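# Press down the marked end of a rocker switch

## Task

Push the marked end of the ivory rocker switch down until it stays there by itself, with the switch still lying flat. At the end no part of the robot may be touching the switch, and every drink can, parts box and small stack bin present must still be upright.

## Robot and tools

Robot: two arms, left_arm and right_arm, each with six joints and a gripper. The joint order is always waist, shoulder, elbow, wrist pitch, wrist yaw, wrist roll, with the gripper opening as the seventh value. Stated joint ranges in rad: waist -2.618 to 3.054, shoulder 0.000 to 3.142, elbow 0.000 to 3.142, wrist pitch -1.571 to 1.571, wrist yaw -1.571 to 1.571, wrist roll -2.094 to 2.094. The true limits may sit up to 0.059 rad away from these.

Scene frame: the origin is at table height, halfway between the two arms' nominal bases. +z points up, +x points out over the table, and left_arm is on the +y side. The arm names do not match the sides of the images. The gripper fingers point along the gripper's +z axis and open along its y axis. end_effector_position (metres) is the point between the pads, about 1 cm short of the tips. Printed hand poses can be off by a few centimetres.

Row format (used by every tool): one flat list of 14 numbers covering both arms. The first 7 are left_arm (six joint values, then opening) and the last 7 are right_arm in the same order. Every value lies in [-1, 1]. The joint values are offsets, not poses. They are measured from the Joint targets printed when the action or move begins, not from the previous row. On the scale, 1.0 equals 2.224 rad for waist, shoulder and elbow, and 8.485 rad for the three wrist joints. The opening is absolute: +1 is fully open, -1 is closed. To leave an arm alone, send 0 for its joints and repeat its current opening; a 0 in the opening slot is itself a command.

execute_actions(actions, cameras): actions is a list of actions. Each action is a table of 1 to 15 rows, and each row runs for one 1/30 s step. A short table keeps its last row until 15 steps have passed. An action is rejected for both arms if any joint would go more than 0.059 rad past its range. Sending an empty list just returns the current state and images. cameras picks which images come back: omitted or null or ["all"] gives all, [] gives none. The camera names are cam_head_left and cam_head_right, each 896x504.

move(target, speed, blend, opening_speed, blocking, cameras): drives all joints together along paths to a target. target is one 14-number row, or a list of up to 15 rows. Every row's offsets count from the same starting Joint targets. speed is in rad/s for the joint with the farthest to go: 0.01 to 12.57, default 0.5. It can be one number or one per target. blend (rad) rounds the corners between listed targets. opening_speed is the rate the commanded opening changes, per second on the -1 to +1 scale, at least 0.2. With blocking=false the call returns after about 0.5 s while the motion carries on. The result ends with a move: line. done means at rest within 0.035 rad of the target. off_target means at rest but farther away. Other endings are moving, held (a check blocked steps or the clearance check stopped the path) and fault. limits=held means some steps were withheld. A done arm may still be touching something.

wait(seconds 0 to 10, cameras): lets time pass while both arms hold their commands; any running move carries on. stop(cameras): brakes a running move. zoom_image(camera, region=[x0,y0,x1,y1] in image pixels, at most 504x504): gives an enlarged view of the latest image. finished_scene(scene): ends the current scene, given its number; this cannot be undone.

Results: Joint positions (rad; last value is the pad gap in m, 0.094 when fully open) and Joint velocities, one block per arm. Joint targets is the base for your next offsets. Joint torques are whole drive outputs including gravity, with offsets and noise. For the first three joints, values past ±28 N m wrap and show the wrong sign. grip_measured is the measured opening on the command scale. "joint sent to its limit" means a joint was stopped at its real end. "joint command not followed" means the clearance check changed that arm's targets. Step readings list joint angles at some control steps. MOTOR HOT appears at 75 °C. At 90 °C an OVER-TEMPERATURE FAULT folds that arm away for the rest of the scene. Holding loads, reaching far out, or pushing at an unreachable pose builds heat.

Motion limits: each joint target can only lead its measured angle by 0.339 rad (first three joints) or 2.2 rad (wrists). Targets that would put the gripper more than 200 mm from its current position are scaled back. Large motions can therefore need several actions. An arm held by an obstacle keeps pushing; to release it, command its targets back past its measured positions.

Cameras: calibration K, distortion and T_world_to_cam are given per camera. Positions may be off by several millimetres and about 2 degrees, and are most accurate near the image centre.

Avoid: fast or deep presses into the switch or table (slams, hard hits), knocking over the can, box or bin, anything falling off the table, and the two arms pushing on or gripping each other. A camera cable resting on the switch counts as touching it. For the press, approach slowly, push just past the contact point on the marked end, then lift clear so nothing touches the switch.

Each tool is called after "Emit:" in YAML: its name, and indented under it one key for each argument.

## Session

Emit:
execute_actions:
  actions: []

Scene clock: 0.00 s.
left_arm: end_effector_position=(+0.4286, +0.2967, +0.1025) grip_measured=+1.000 end_effector_quat_wxyz=(+0.594, -0.058, +0.801, +0.043) | right_arm: end_effector_position=(+0.4064, -0.2592, +0.1034) grip_measured=+1.000 end_effector_quat_wxyz=(+0.590, +0.008, +0.807, -0.016)
Joint positions: left_arm=[0.015 1.55 0.343 0.908 -0.141 -0.044 0.094] | right_arm=[-0.012 1.559 0.377 0.875 -0.004 -0.019 0.094]
Joint velocities: within noise
Joint torques (N m): no reading
Heat: left arm: 25 °C; right arm: 29 °C.
Joint targets: left_arm=[0.015 1.542 0.352 0.915 -0.142 -0.045] | right_arm=[-0.012 1.552 0.383 0.873 -0.004 -0.019]
Tool commands: left_gripper/opening=+1.0 right_gripper/opening=+1.0

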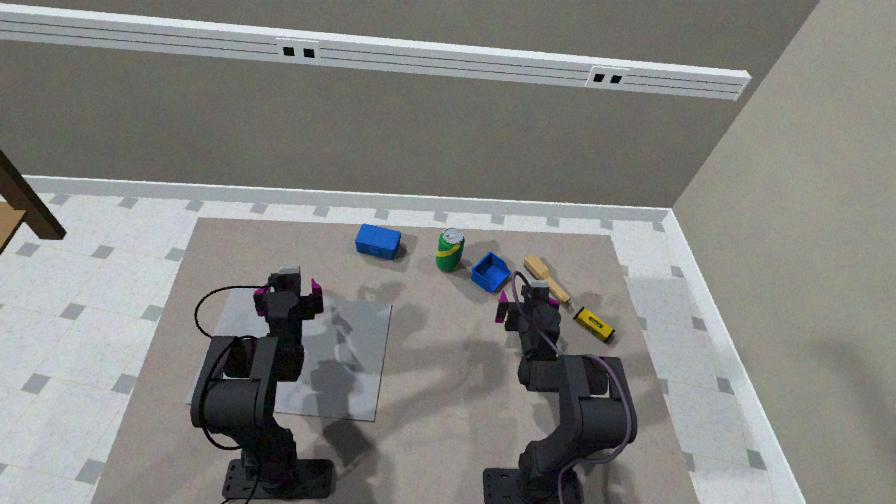

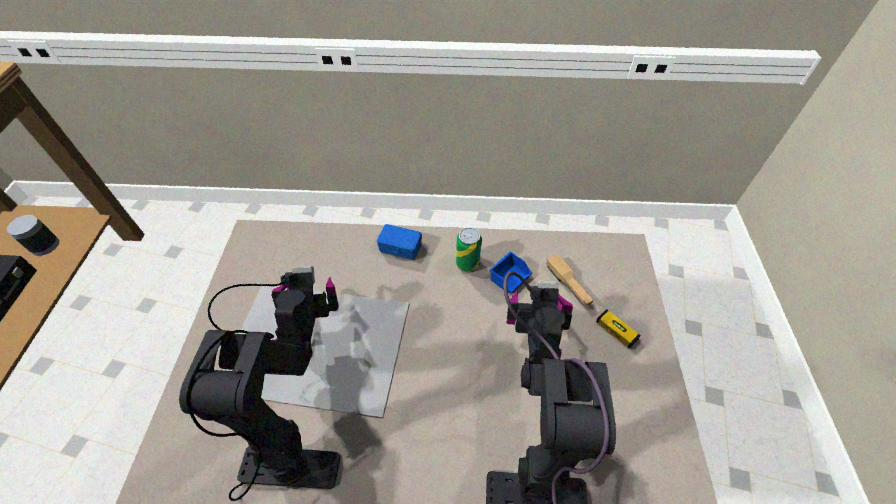

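Emit:
zoom_image:
  camera: "cam_head_left"
  region: [180, 210, 420, 430]

Emit:
zoom_image:
  camera: "cam_head_left"
  region: [420, 210, 660, 430]

Emit:
zoom_image:
  camera: "cam_head_right"
  region: [180, 210, 420, 430]

Emit:
zoom_image:
  camera: "cam_head_right"
  region: [420, 210, 660, 430]

Scaled by 2.100 from the camera's 896x504 image, which has a finer 1280x720 frame.

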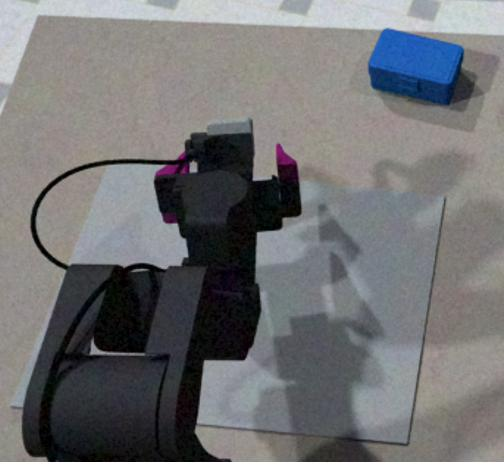

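Scaled by 2.100 from the camera's 896x504 image, which has a finer 1280x720 frame.

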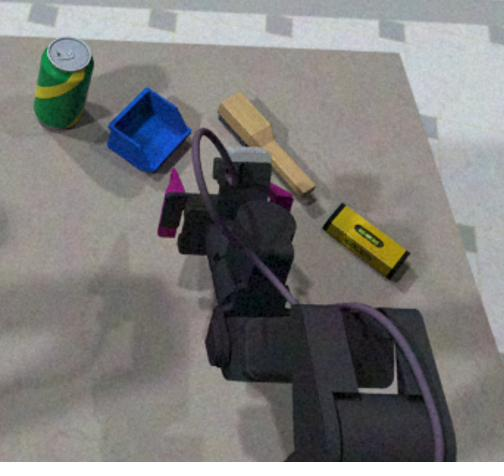

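Scaled by 2.100 from the camera's 896x504 image, which has a finer 1280x720 frame.

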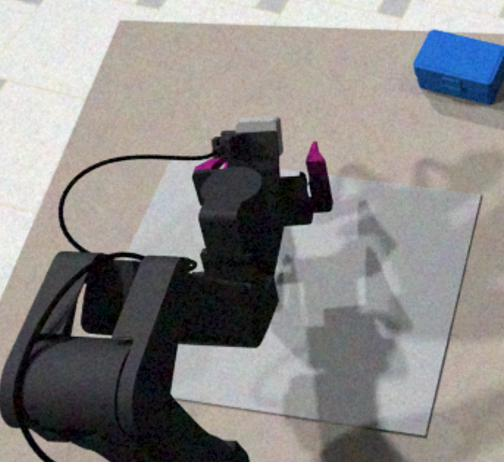

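Scaled by 2.100 from the camera's 896x504 image, which has a finer 1280x720 frame.

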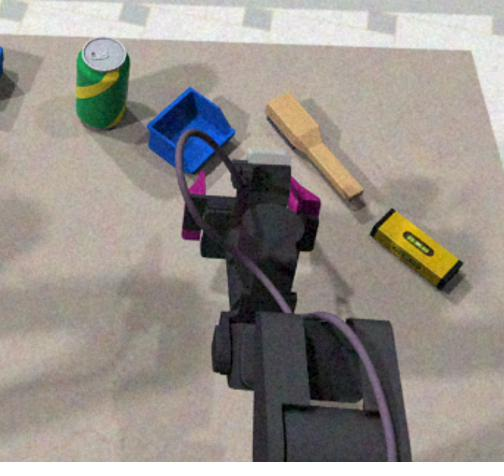

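Emit:
move:
  target: [0.36, -0.2, 0, 0, 0, 0, 1.0, -0.36, -0.2, 0, 0, 0, 0, 1.0]
  speed: 0.6

Scene clock: 14.80 s.
left_arm: end_effector_position=(+0.2734, +0.5505, +0.2611) grip_measured=+1.000 end_effector_quat_wxyz=(+0.683, -0.315, +0.578, +0.317) | right_arm: end_effector_position=(+0.2551, -0.5210, +0.2618) grip_measured=+1.000 end_effector_quat_wxyz=(+0.678, +0.265, +0.612, -0.310)
Joint positions: left_arm=[0.81 1.115 0.343 0.907 -0.14 -0.044 0.094] | right_arm=[-0.809 1.123 0.377 0.858 -0.001 -0.019 0.094]
Joint velocities: within noise
Joint torques (N m): left_arm=[0.43 -3.85 8.43 2.19 0.01 -0.05] | right_arm=[-0.35 -3.26 7.88 2.2 -0.05 -0.02]
Heat: left arm: 28 °C; right arm: 32 °C.
Joint targets: left_arm=[0.815 1.097 0.352 0.915 -0.142 -0.045] | right_arm=[-0.813 1.107 0.383 0.873 -0.004 -0.019]
move: done

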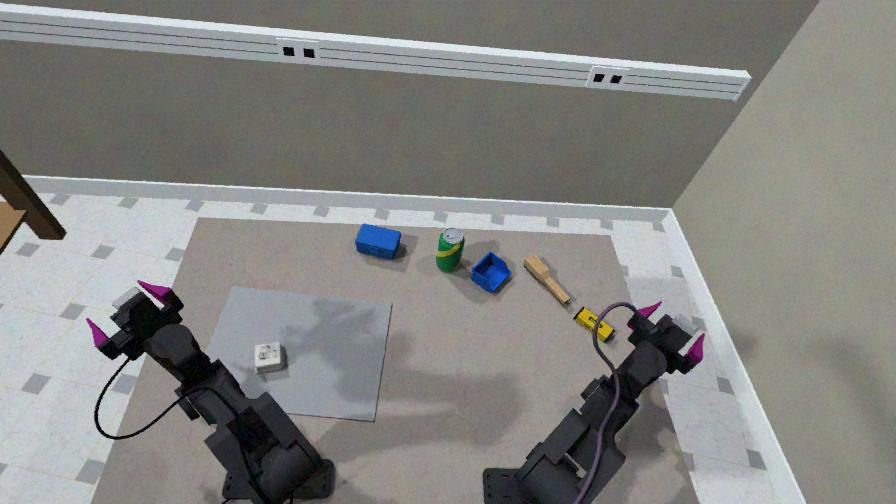

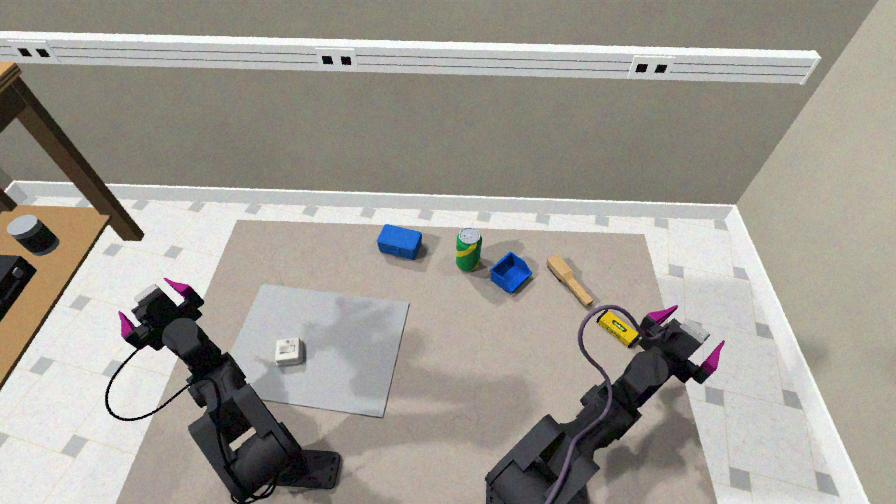

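Emit:
zoom_image:
  camera: "cam_head_left"
  region: [239, 327, 303, 391]

Emit:
zoom_image:
  camera: "cam_head_right"
  region: [260, 322, 324, 386]

Scaled by 7.875 from the camera's 896x504 image, which has a finer 1280x720 frame.

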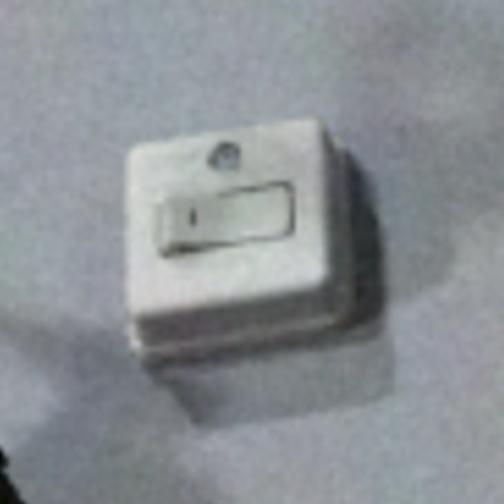

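Scaled by 7.875 from the camera's 896x504 image, which has a finer 1280x720 frame.

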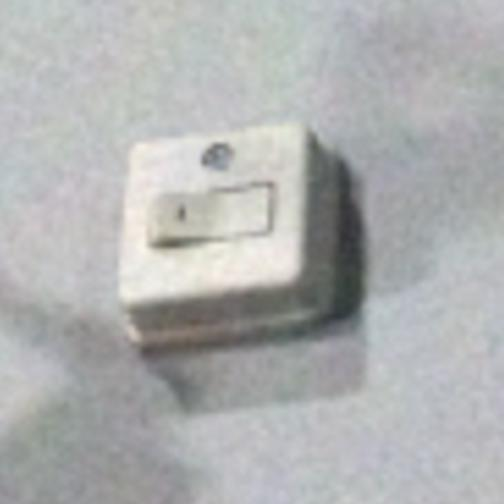

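Emit:
move:
  target: [-0.2711, 0.2032, 0.4589, -0.2721, 0.01674, 0.0053, -1.0, 0, 0, 0, 0, 0, 0, 1.0]
  speed: 0.8

Scene clock: 46.90 s.
left_arm: end_effector_position=(+0.2904, +0.3263, +0.1470) grip_measured=-0.995 end_effector_quat_wxyz=(-0.002, -0.104, +0.995, +0.005) | right_arm: end_effector_position=(+0.2551, -0.5210, +0.2618) grip_measured=+1.000 end_effector_quat_wxyz=(+0.678, +0.265, +0.612, -0.310)
Joint positions: left_arm=[0.217 1.534 1.345 -1.385 -0.01 -0.01 0] | right_arm=[-0.809 1.123 0.377 0.858 -0.001 -0.019 0.094]
Joint velocities: within noise
Joint torques (N m): left_arm=[-0.46 -4.05 9.39 0.47 0.13 0.09] | right_arm=[-0.38 -3.26 7.88 2.21 -0.05 -0.02]
Heat: left arm: 30 °C; right arm: 33 °C.
Joint targets: left_arm=[0.212 1.549 1.372 -1.394 0.000 0.000] | right_arm=[-0.813 1.107 0.383 0.873 -0.004 -0.019]
move: done

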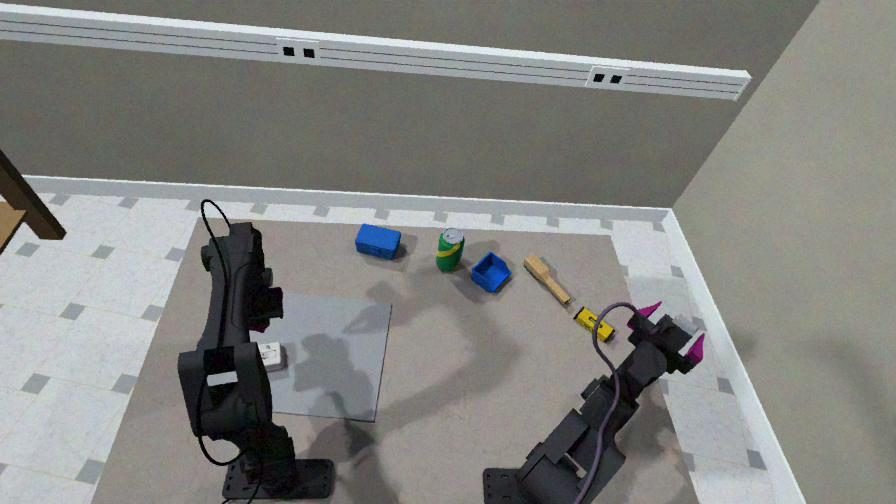

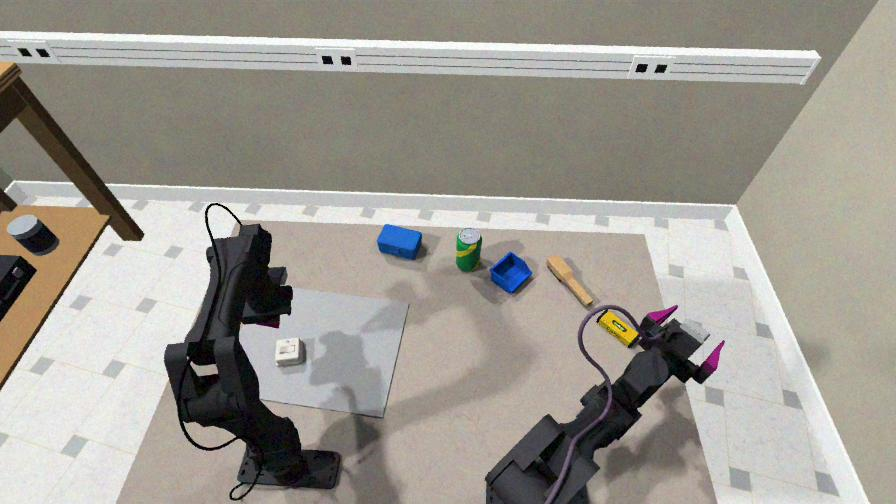

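Emit:
zoom_image:
  camera: "cam_head_left"
  region: [210, 270, 330, 390]

Emit:
zoom_image:
  camera: "cam_head_right"
  region: [220, 260, 340, 380]

Scaled by 4.200 from the camera's 896x504 image, which has a finer 1280x720 frame.

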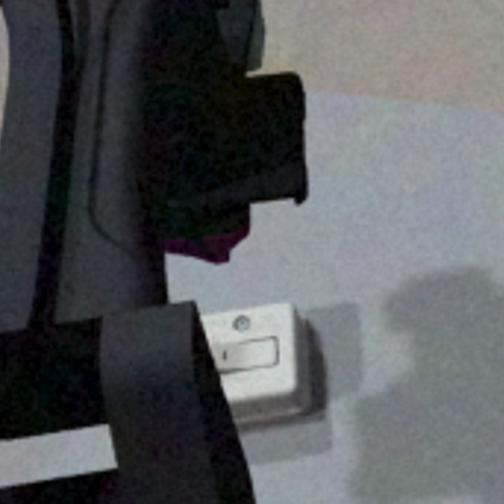

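Scaled by 4.200 from the camera's 896x504 image, which has a finer 1280x720 frame.

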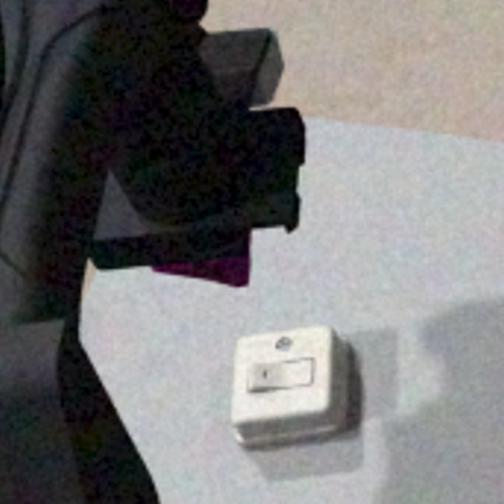

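Emit:
move:
  target: [0.0038, 0.0018, -0.1367, 0.037, 0.0012, 0.0012, -1.0, 0, 0, 0, 0, 0, 0, 1.0]
  speed: 0.5

Emit:
zoom_image:
  camera: "cam_head_right"
  region: [230, 290, 330, 390]

Emit:
zoom_image:
  camera: "cam_head_left"
  region: [220, 300, 320, 400]

Scene clock: 62.50 s.
left_arm: end_effector_position=(+0.2887, +0.3242, +0.0767) grip_measured=-0.995 end_effector_quat_wxyz=(+0.003, -0.100, +0.995, +0.000) | right_arm: end_effector_position=(+0.2551, -0.5210, +0.2618) grip_measured=+1.000 end_effector_quat_wxyz=(+0.678, +0.265, +0.612, -0.310)
Joint positions: left_arm=[0.217 1.541 1.072 -1.095 0 0 0] | right_arm=[-0.809 1.123 0.377 0.858 -0.001 -0.019 0.094]
Joint velocities: within noise
Joint torques (N m): left_arm=[0.31 -4.36 6.34 0.69 0.15 0.09] | right_arm=[-0.36 -3.26 7.88 2.21 -0.05 -0.03]
Heat: left arm: 27 °C; right arm: 34 °C.
Joint targets: left_arm=[0.221 1.553 1.068 -1.080 0.010 0.010] | right_arm=[-0.813 1.107 0.383 0.873 -0.004 -0.019]
move: done

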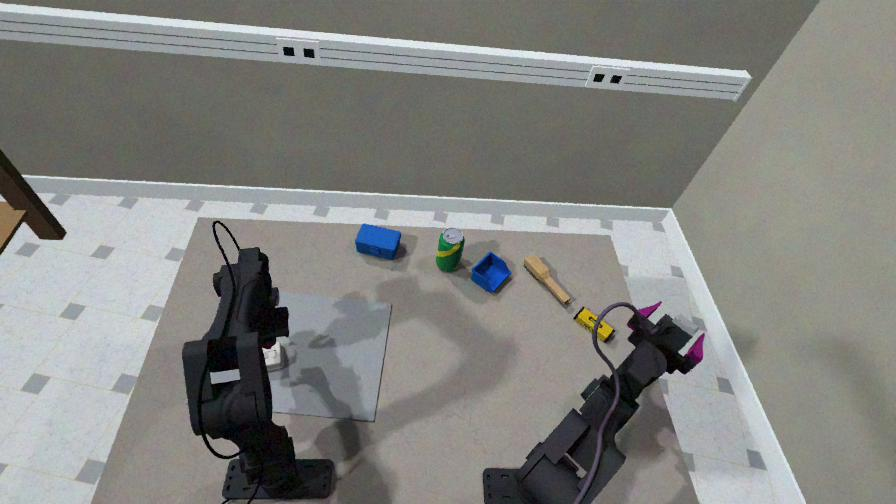

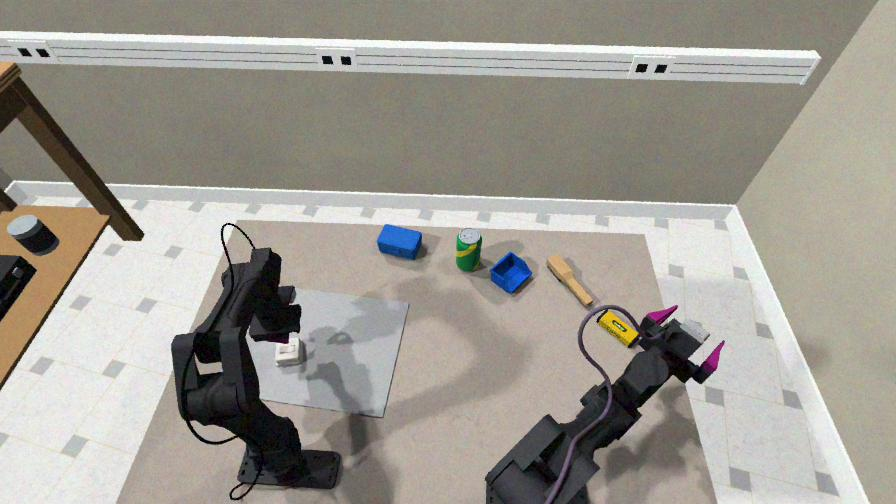

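Scaled by 5.040 from the camera's 896x504 image, which has a finer 1280x720 frame.

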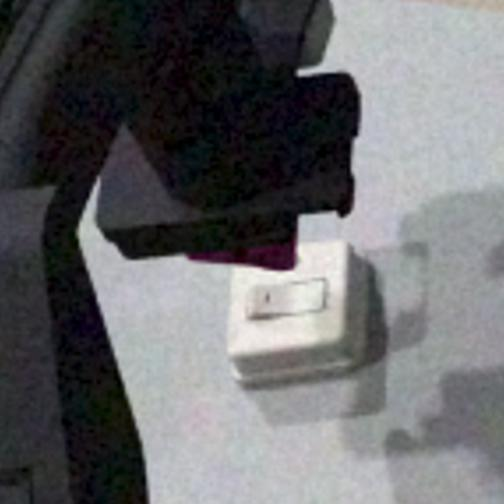

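Scaled by 5.040 from the camera's 896x504 image, which has a finer 1280x720 frame.

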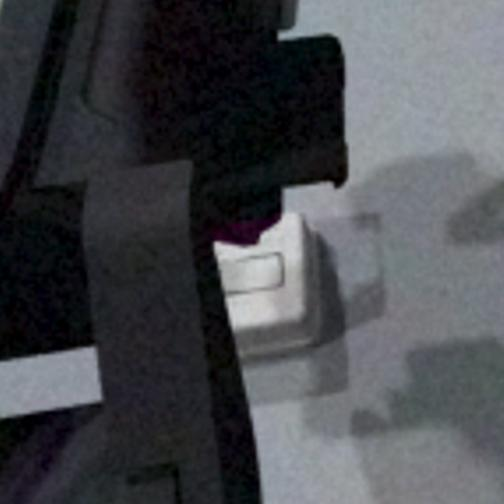

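Emit:
move:
  target: [0, 0, 0, 0, 0, 0, -1.0, 0, 0, 0, 0, 0, 0, -1.0]
  speed: 0.5

Emit:
zoom_image:
  camera: "cam_head_right"
  region: [620, 280, 740, 400]

Emit:
zoom_image:
  camera: "cam_head_left"
  region: [600, 280, 720, 400]

Scene clock: 66.83 s.
left_arm: end_effector_position=(+0.2888, +0.3242, +0.0767) grip_measured=-0.995 end_effector_quat_wxyz=(+0.003, -0.100, +0.995, +0.001) | right_arm: end_effector_position=(+0.2551, -0.5210, +0.2618) grip_measured=-0.996 end_effector_quat_wxyz=(+0.678, +0.265, +0.612, -0.310)
Joint positions: left_arm=[0.217 1.541 1.072 -1.094 0 0 0] | right_arm=[-0.809 1.123 0.377 0.858 -0.001 -0.019 0]
Joint velocities: within noise
Joint torques (N m): left_arm=[0.31 -4.37 6.32 0.69 0.13 0.1] | right_arm=[-0.35 -3.26 7.87 2.21 -0.05 -0.02]
Heat: left arm: 27 °C; right arm: 34 °C.
Joint targets: left_arm=[0.221 1.553 1.068 -1.080 0.010 0.010] | right_arm=[-0.813 1.107 0.383 0.873 -0.004 -0.018]
move: done

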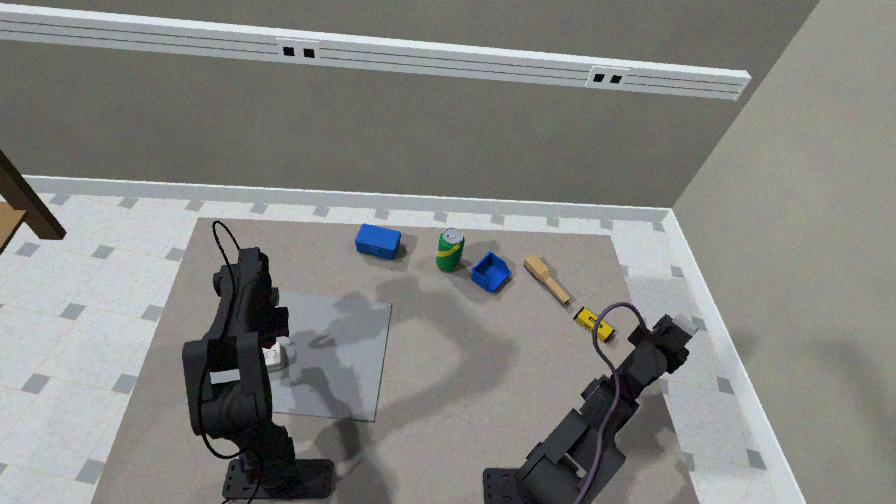

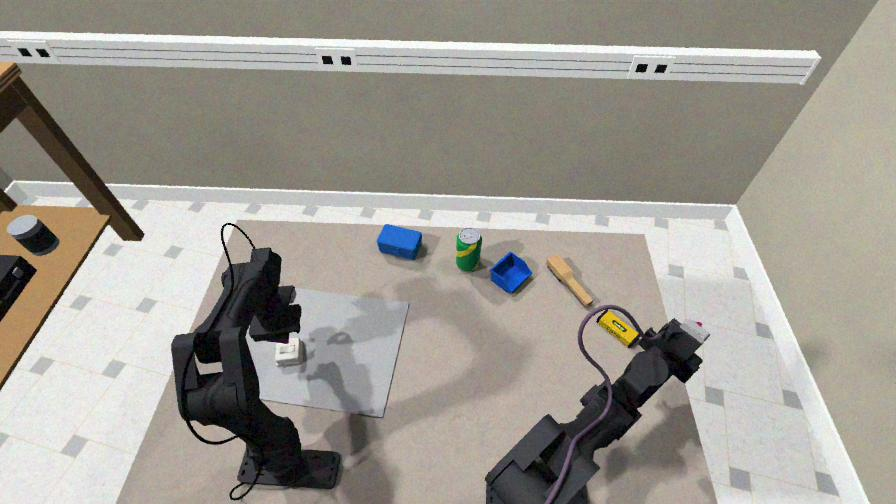

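Scaled by 4.200 from the camera's 896x504 image, which has a finer 1280x720 frame.

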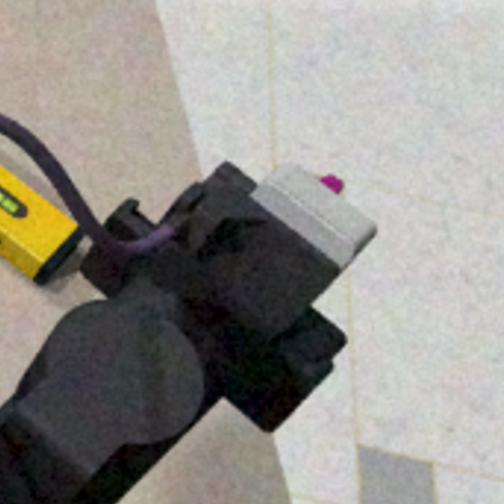

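Scaled by 4.200 from the camera's 896x504 image, which has a finer 1280x720 frame.

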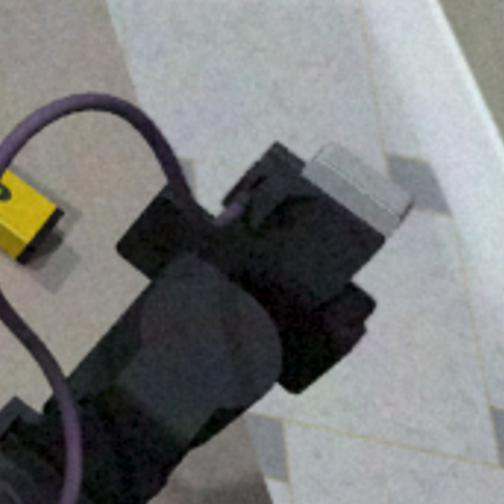

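Emit:
move:
  target: [0.02675, 0.00674, -0.03462, 0.00966, 0, 0, -1.0, 0, 0, 0, 0, 0, 0, -1.0]
  speed: 0.4

Emit:
zoom_image:
  camera: "cam_head_right"
  region: [240, 300, 320, 380]

Emit:
zoom_image:
  camera: "cam_head_left"
  region: [230, 310, 310, 390]

Scene clock: 77.60 s.
left_arm: end_effector_position=(+0.2810, +0.3375, +0.0551) grip_measured=-0.995 end_effector_quat_wxyz=(-0.001, -0.128, +0.992, -0.001) | right_arm: end_effector_position=(+0.2551, -0.5210, +0.2618) grip_measured=-0.996 end_effector_quat_wxyz=(+0.678, +0.265, +0.612, -0.310)
Joint positions: left_arm=[0.275 1.555 0.996 -1.013 0.001 0 0] | right_arm=[-0.809 1.123 0.377 0.858 -0.001 -0.019 0]
Joint velocities: within noise
Joint torques (N m): left_arm=[0.32 -4.29 6.05 0.66 0.13 0.07] | right_arm=[-0.36 -3.26 7.87 2.21 -0.04 -0.02]
Heat: left arm: 27 °C; right arm: 34 °C.
Joint targets: left_arm=[0.280 1.568 0.991 -0.998 0.010 0.010] | right_arm=[-0.813 1.107 0.383 0.873 -0.004 -0.018]
move: done

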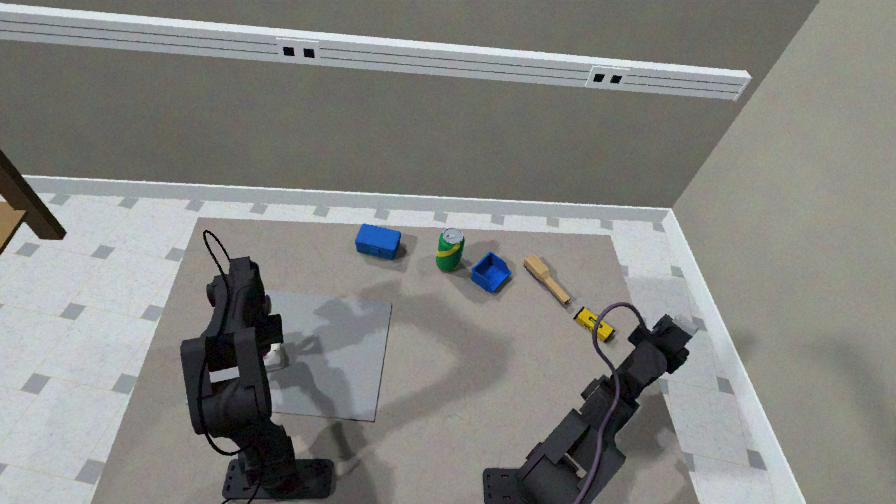

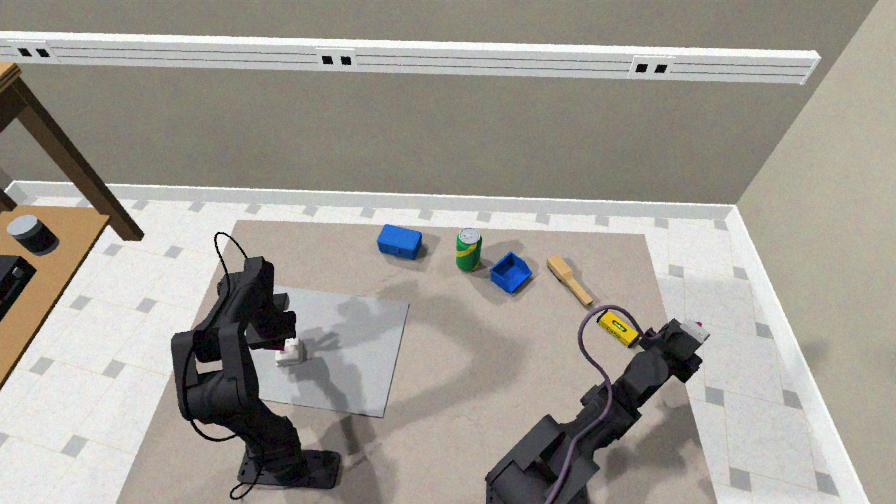

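Scaled by 6.300 from the camera's 896x504 image, which has a finer 1280x720 frame.

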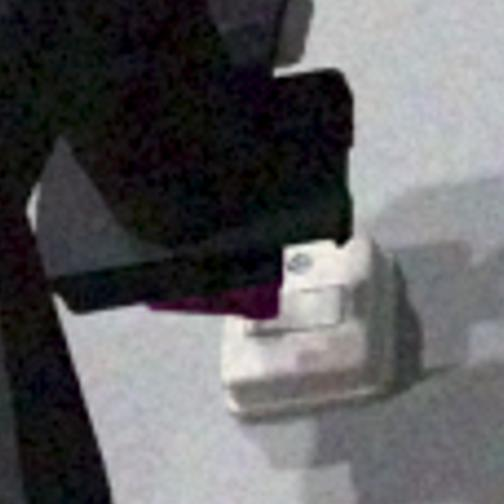

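Scaled by 6.300 from the camera's 896x504 image, which has a finer 1280x720 frame.

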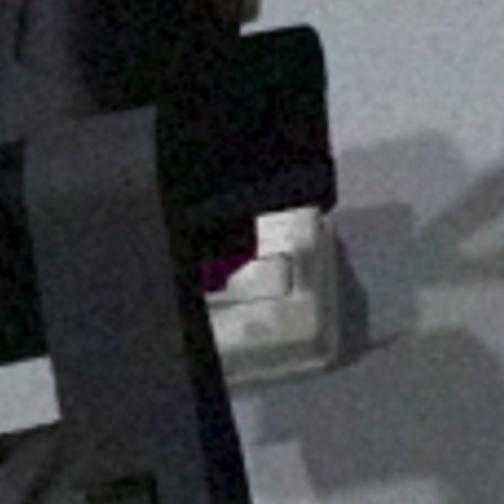

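Emit:
move:
  target: [0, 0.00652, -0.01259, 0.00501, 0, 0, -1.0, 0, 0, 0, 0, 0, 0, -1.0]
  speed: 0.1

Emit:
zoom_image:
  camera: "cam_head_right"
  region: [240, 300, 320, 380]

Scene clock: 84.27 s.
left_arm: end_effector_position=(+0.2819, +0.3377, +0.0459) grip_measured=-0.995 end_effector_quat_wxyz=(+0.001, -0.128, +0.992, +0.000) | right_arm: end_effector_position=(+0.2551, -0.5210, +0.2618) grip_measured=-0.996 end_effector_quat_wxyz=(+0.678, +0.265, +0.612, -0.310)
Joint positions: left_arm=[0.275 1.568 0.97 -0.971 0.001 0 0] | right_arm=[-0.809 1.123 0.377 0.858 -0.001 -0.019 0]
Joint velocities: within noise
Joint torques (N m): left_arm=[0.34 -4.18 5.86 0.71 0.12 0.08] | right_arm=[-0.36 -3.26 7.88 2.21 -0.05 -0.02]
Heat: left arm: 27 °C; right arm: 35 °C.
Joint targets: left_arm=[0.280 1.582 0.964 -0.956 0.010 0.010] | right_arm=[-0.813 1.107 0.383 0.873 -0.004 -0.018]
move: done

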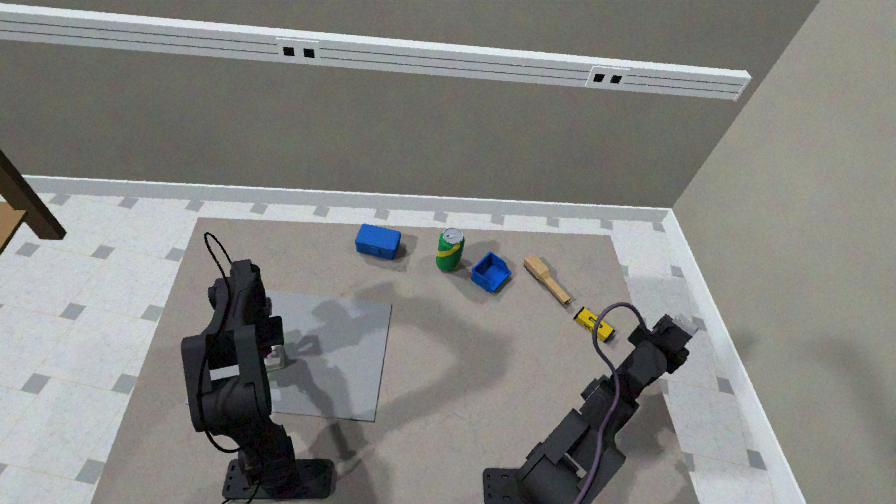

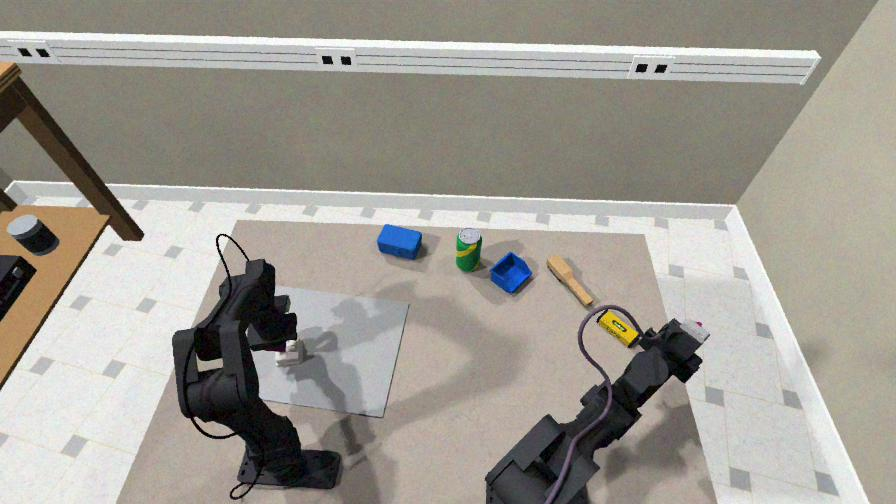

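Scaled by 6.300 from the camera's 896x504 image, which has a finer 1280x720 frame.

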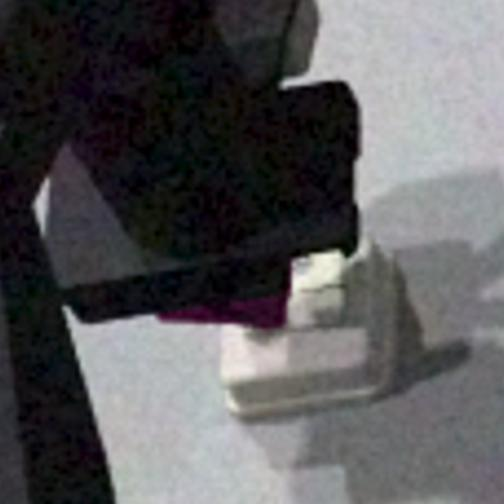

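Emit:
move:
  target: [0, 0.00342, -0.0062, 0.00251, 0, 0, -1.0, 0, 0, 0, 0, 0, 0, -1.0]
  speed: 0.1
  cameras: ["cam_head_right"]

Emit:
zoom_image:
  camera: "cam_head_right"
  region: [240, 300, 320, 380]

Scene clock: 86.47 s.
left_arm: end_effector_position=(+0.2820, +0.3378, +0.0408) grip_measured=-0.995 end_effector_quat_wxyz=(+0.001, -0.128, +0.992, +0.000) | right_arm: end_effector_position=(+0.2551, -0.5210, +0.2618) grip_measured=-0.996 end_effector_quat_wxyz=(+0.678, +0.265, +0.612, -0.310)
Joint positions: left_arm=[0.275 1.575 0.956 -0.95 0.001 0 0] | right_arm=[-0.809 1.123 0.377 0.858 -0.001 -0.019 0]
Joint velocities: within noise
Joint torques (N m): left_arm=[0.35 -4.21 5.85 0.7 0.12 0.08] | right_arm=[-0.36 -3.26 7.88 2.21 -0.05 -0.02]
Heat: left arm: 27 °C; right arm: 35 °C.
Joint targets: left_arm=[0.280 1.590 0.950 -0.934 0.010 0.010] | right_arm=[-0.813 1.107 0.383 0.873 -0.004 -0.018]
move: done
Images, in order (width x height): cam_head_right 896x504.

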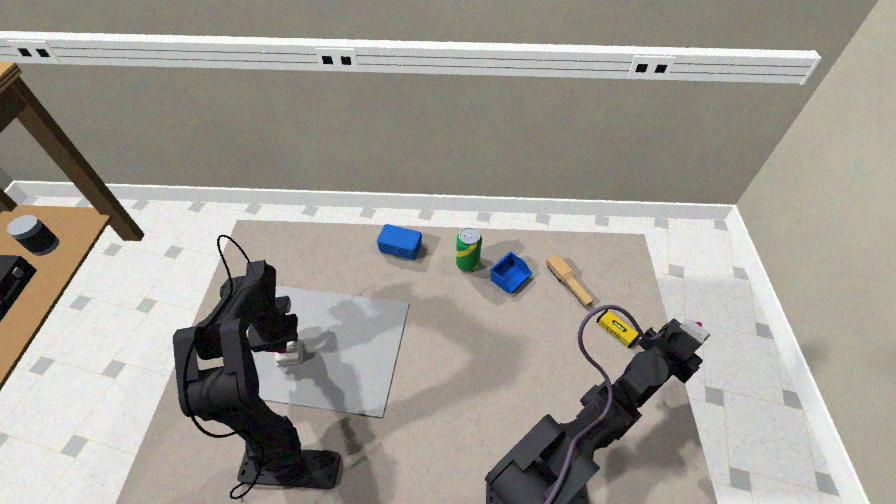

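Scaled by 6.300 from the camera's 896x504 image, which has a finer 1280x720 frame.

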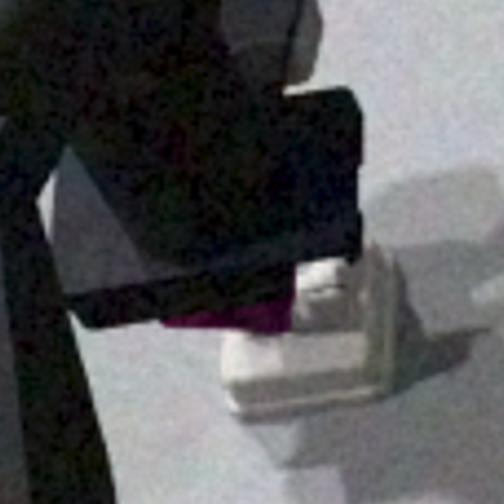

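Emit:
move:
  target: [0, 0.00342, -0.0062, 0.00251, 0, 0, -1.0, 0, 0, 0, 0, 0, 0, -1.0]
  speed: 0.1
  cameras: ["cam_head_right"]

Emit:
zoom_image:
  camera: "cam_head_right"
  region: [240, 300, 320, 380]

Scene clock: 88.27 s.
left_arm: end_effector_position=(+0.2828, +0.3380, +0.0399) grip_measured=-0.995 end_effector_quat_wxyz=(+0.003, -0.128, +0.992, +0.000) | right_arm: end_effector_position=(+0.2551, -0.5210, +0.2618) grip_measured=-0.996 end_effector_quat_wxyz=(+0.678, +0.265, +0.612, -0.310)
Joint positions: left_arm=[0.275 1.575 0.952 -0.941 0.001 0 0] | right_arm=[-0.809 1.123 0.377 0.858 -0.001 -0.019 0]
Joint velocities: within noise
Joint torques (N m): left_arm=[0.35 -3.54 4.98 0.84 0.14 0.08] | right_arm=[-0.35 -3.26 7.87 2.21 -0.04 -0.02]
Heat: left arm: 27 °C; right arm: 35 °C.
Joint targets: left_arm=[0.280 1.598 0.936 -0.913 0.010 0.010] | right_arm=[-0.813 1.107 0.383 0.873 -0.004 -0.018]
move: done
Images, in order (width x height): cam_head_right 896x504.

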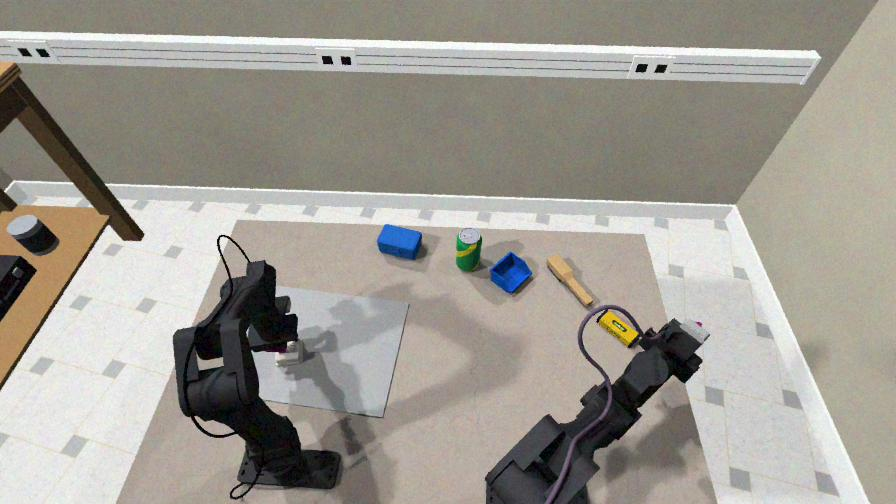

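Scaled by 6.300 from the camera's 896x504 image, which has a finer 1280x720 frame.

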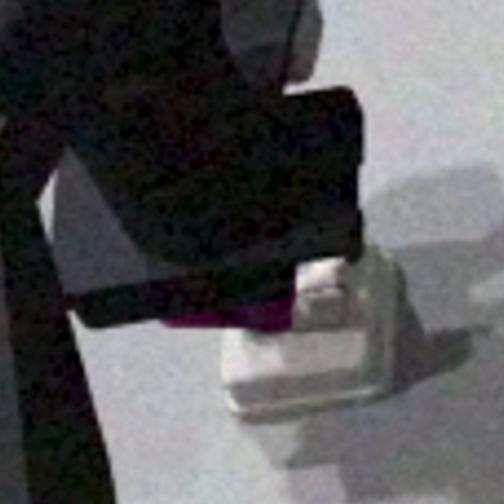

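Emit:
move:
  target: [0, 0.00342, -0.0062, 0.00251, 0, 0, -1.0, 0, 0, 0, 0, 0, 0, -1.0]
  speed: 0.1
  cameras: ["cam_head_right"]

Emit:
zoom_image:
  camera: "cam_head_right"
  region: [240, 300, 320, 380]

Scene clock: 90.37 s.
left_arm: end_effector_position=(+0.2828, +0.3380, +0.0394) grip_measured=-0.995 end_effector_quat_wxyz=(+0.004, -0.128, +0.992, +0.000) | right_arm: end_effector_position=(+0.2551, -0.5210, +0.2618) grip_measured=-0.996 end_effector_quat_wxyz=(+0.678, +0.265, +0.612, -0.310)
Joint positions: left_arm=[0.275 1.575 0.95 -0.938 0.001 0 0] | right_arm=[-0.809 1.123 0.377 0.858 -0.001 -0.019 0]
Joint velocities: within noise
Joint torques (N m): left_arm=[0.39 -3.02 3.81 1.03 0.13 0.08] | right_arm=[-0.36 -3.26 7.88 2.21 -0.05 -0.02]
Heat: left arm: 27 °C; right arm: 35 °C.
Joint targets: left_arm=[0.280 1.605 0.922 -0.892 0.010 0.010] | right_arm=[-0.813 1.107 0.383 0.873 -0.004 -0.018]
move: off_target (left_arm); left_arm: the wrist pitch is farthest, 0.046 rad from its target
Images, in order (width x height): cam_head_right 896x504.

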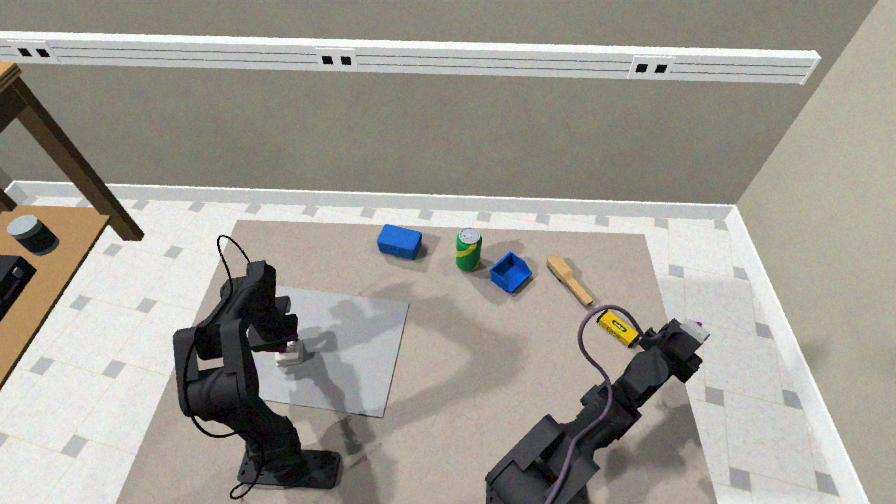

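Scaled by 6.300 from the camera's 896x504 image, which has a finer 1280x720 frame.

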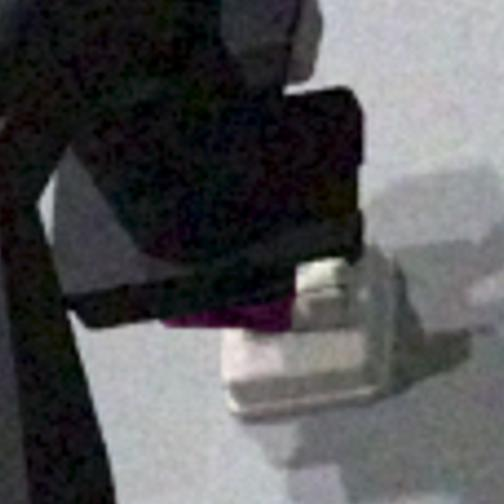

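Emit:
move:
  target: [0, 0.00342, -0.0062, 0.00251, 0, 0, -1.0, 0, 0, 0, 0, 0, 0, -1.0]
  speed: 0.1
  cameras: ["cam_head_right"]

Emit:
zoom_image:
  camera: "cam_head_right"
  region: [240, 300, 320, 380]

Scene clock: 92.73 s.
left_arm: end_effector_position=(+0.2838, +0.3383, +0.0365) grip_measured=-0.995 end_effector_quat_wxyz=(+0.007, -0.128, +0.992, +0.000) | right_arm: end_effector_position=(+0.2551, -0.5210, +0.2618) grip_measured=-0.996 end_effector_quat_wxyz=(+0.678, +0.265, +0.612, -0.310)
Joint positions: left_arm=[0.275 1.578 0.94 -0.919 0.001 0.001 0] | right_arm=[-0.809 1.123 0.377 0.858 -0.001 -0.019 0]
Joint velocities: within noise
Joint torques (N m): left_arm=[0.4 -2.59 3.48 1.07 0.12 0.1] | right_arm=[-0.36 -3.26 7.87 2.21 -0.05 -0.02]
Heat: left arm: 26 °C; right arm: 35 °C.
Joint targets: left_arm=[0.280 1.613 0.908 -0.870 0.010 0.010] | right_arm=[-0.813 1.107 0.383 0.873 -0.004 -0.018]
move: off_target (left_arm); left_arm: the wrist pitch is farthest, 0.049 rad from its target
Images, in order (width x height): cam_head_right 896x504.

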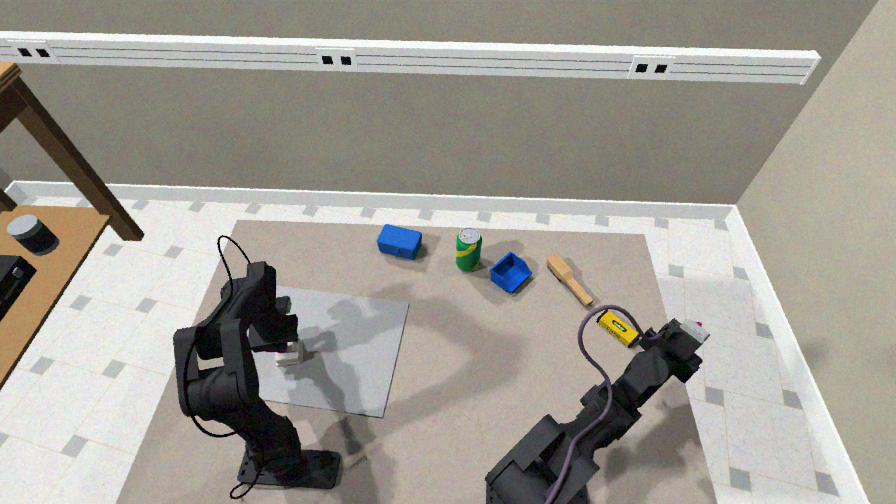

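Scaled by 6.300 from the camera's 896x504 image, which has a finer 1280x720 frame.

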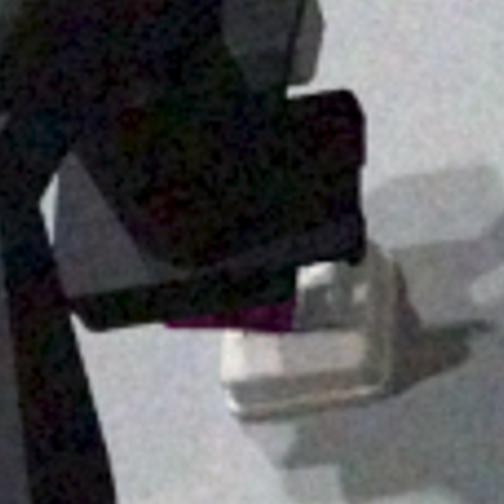

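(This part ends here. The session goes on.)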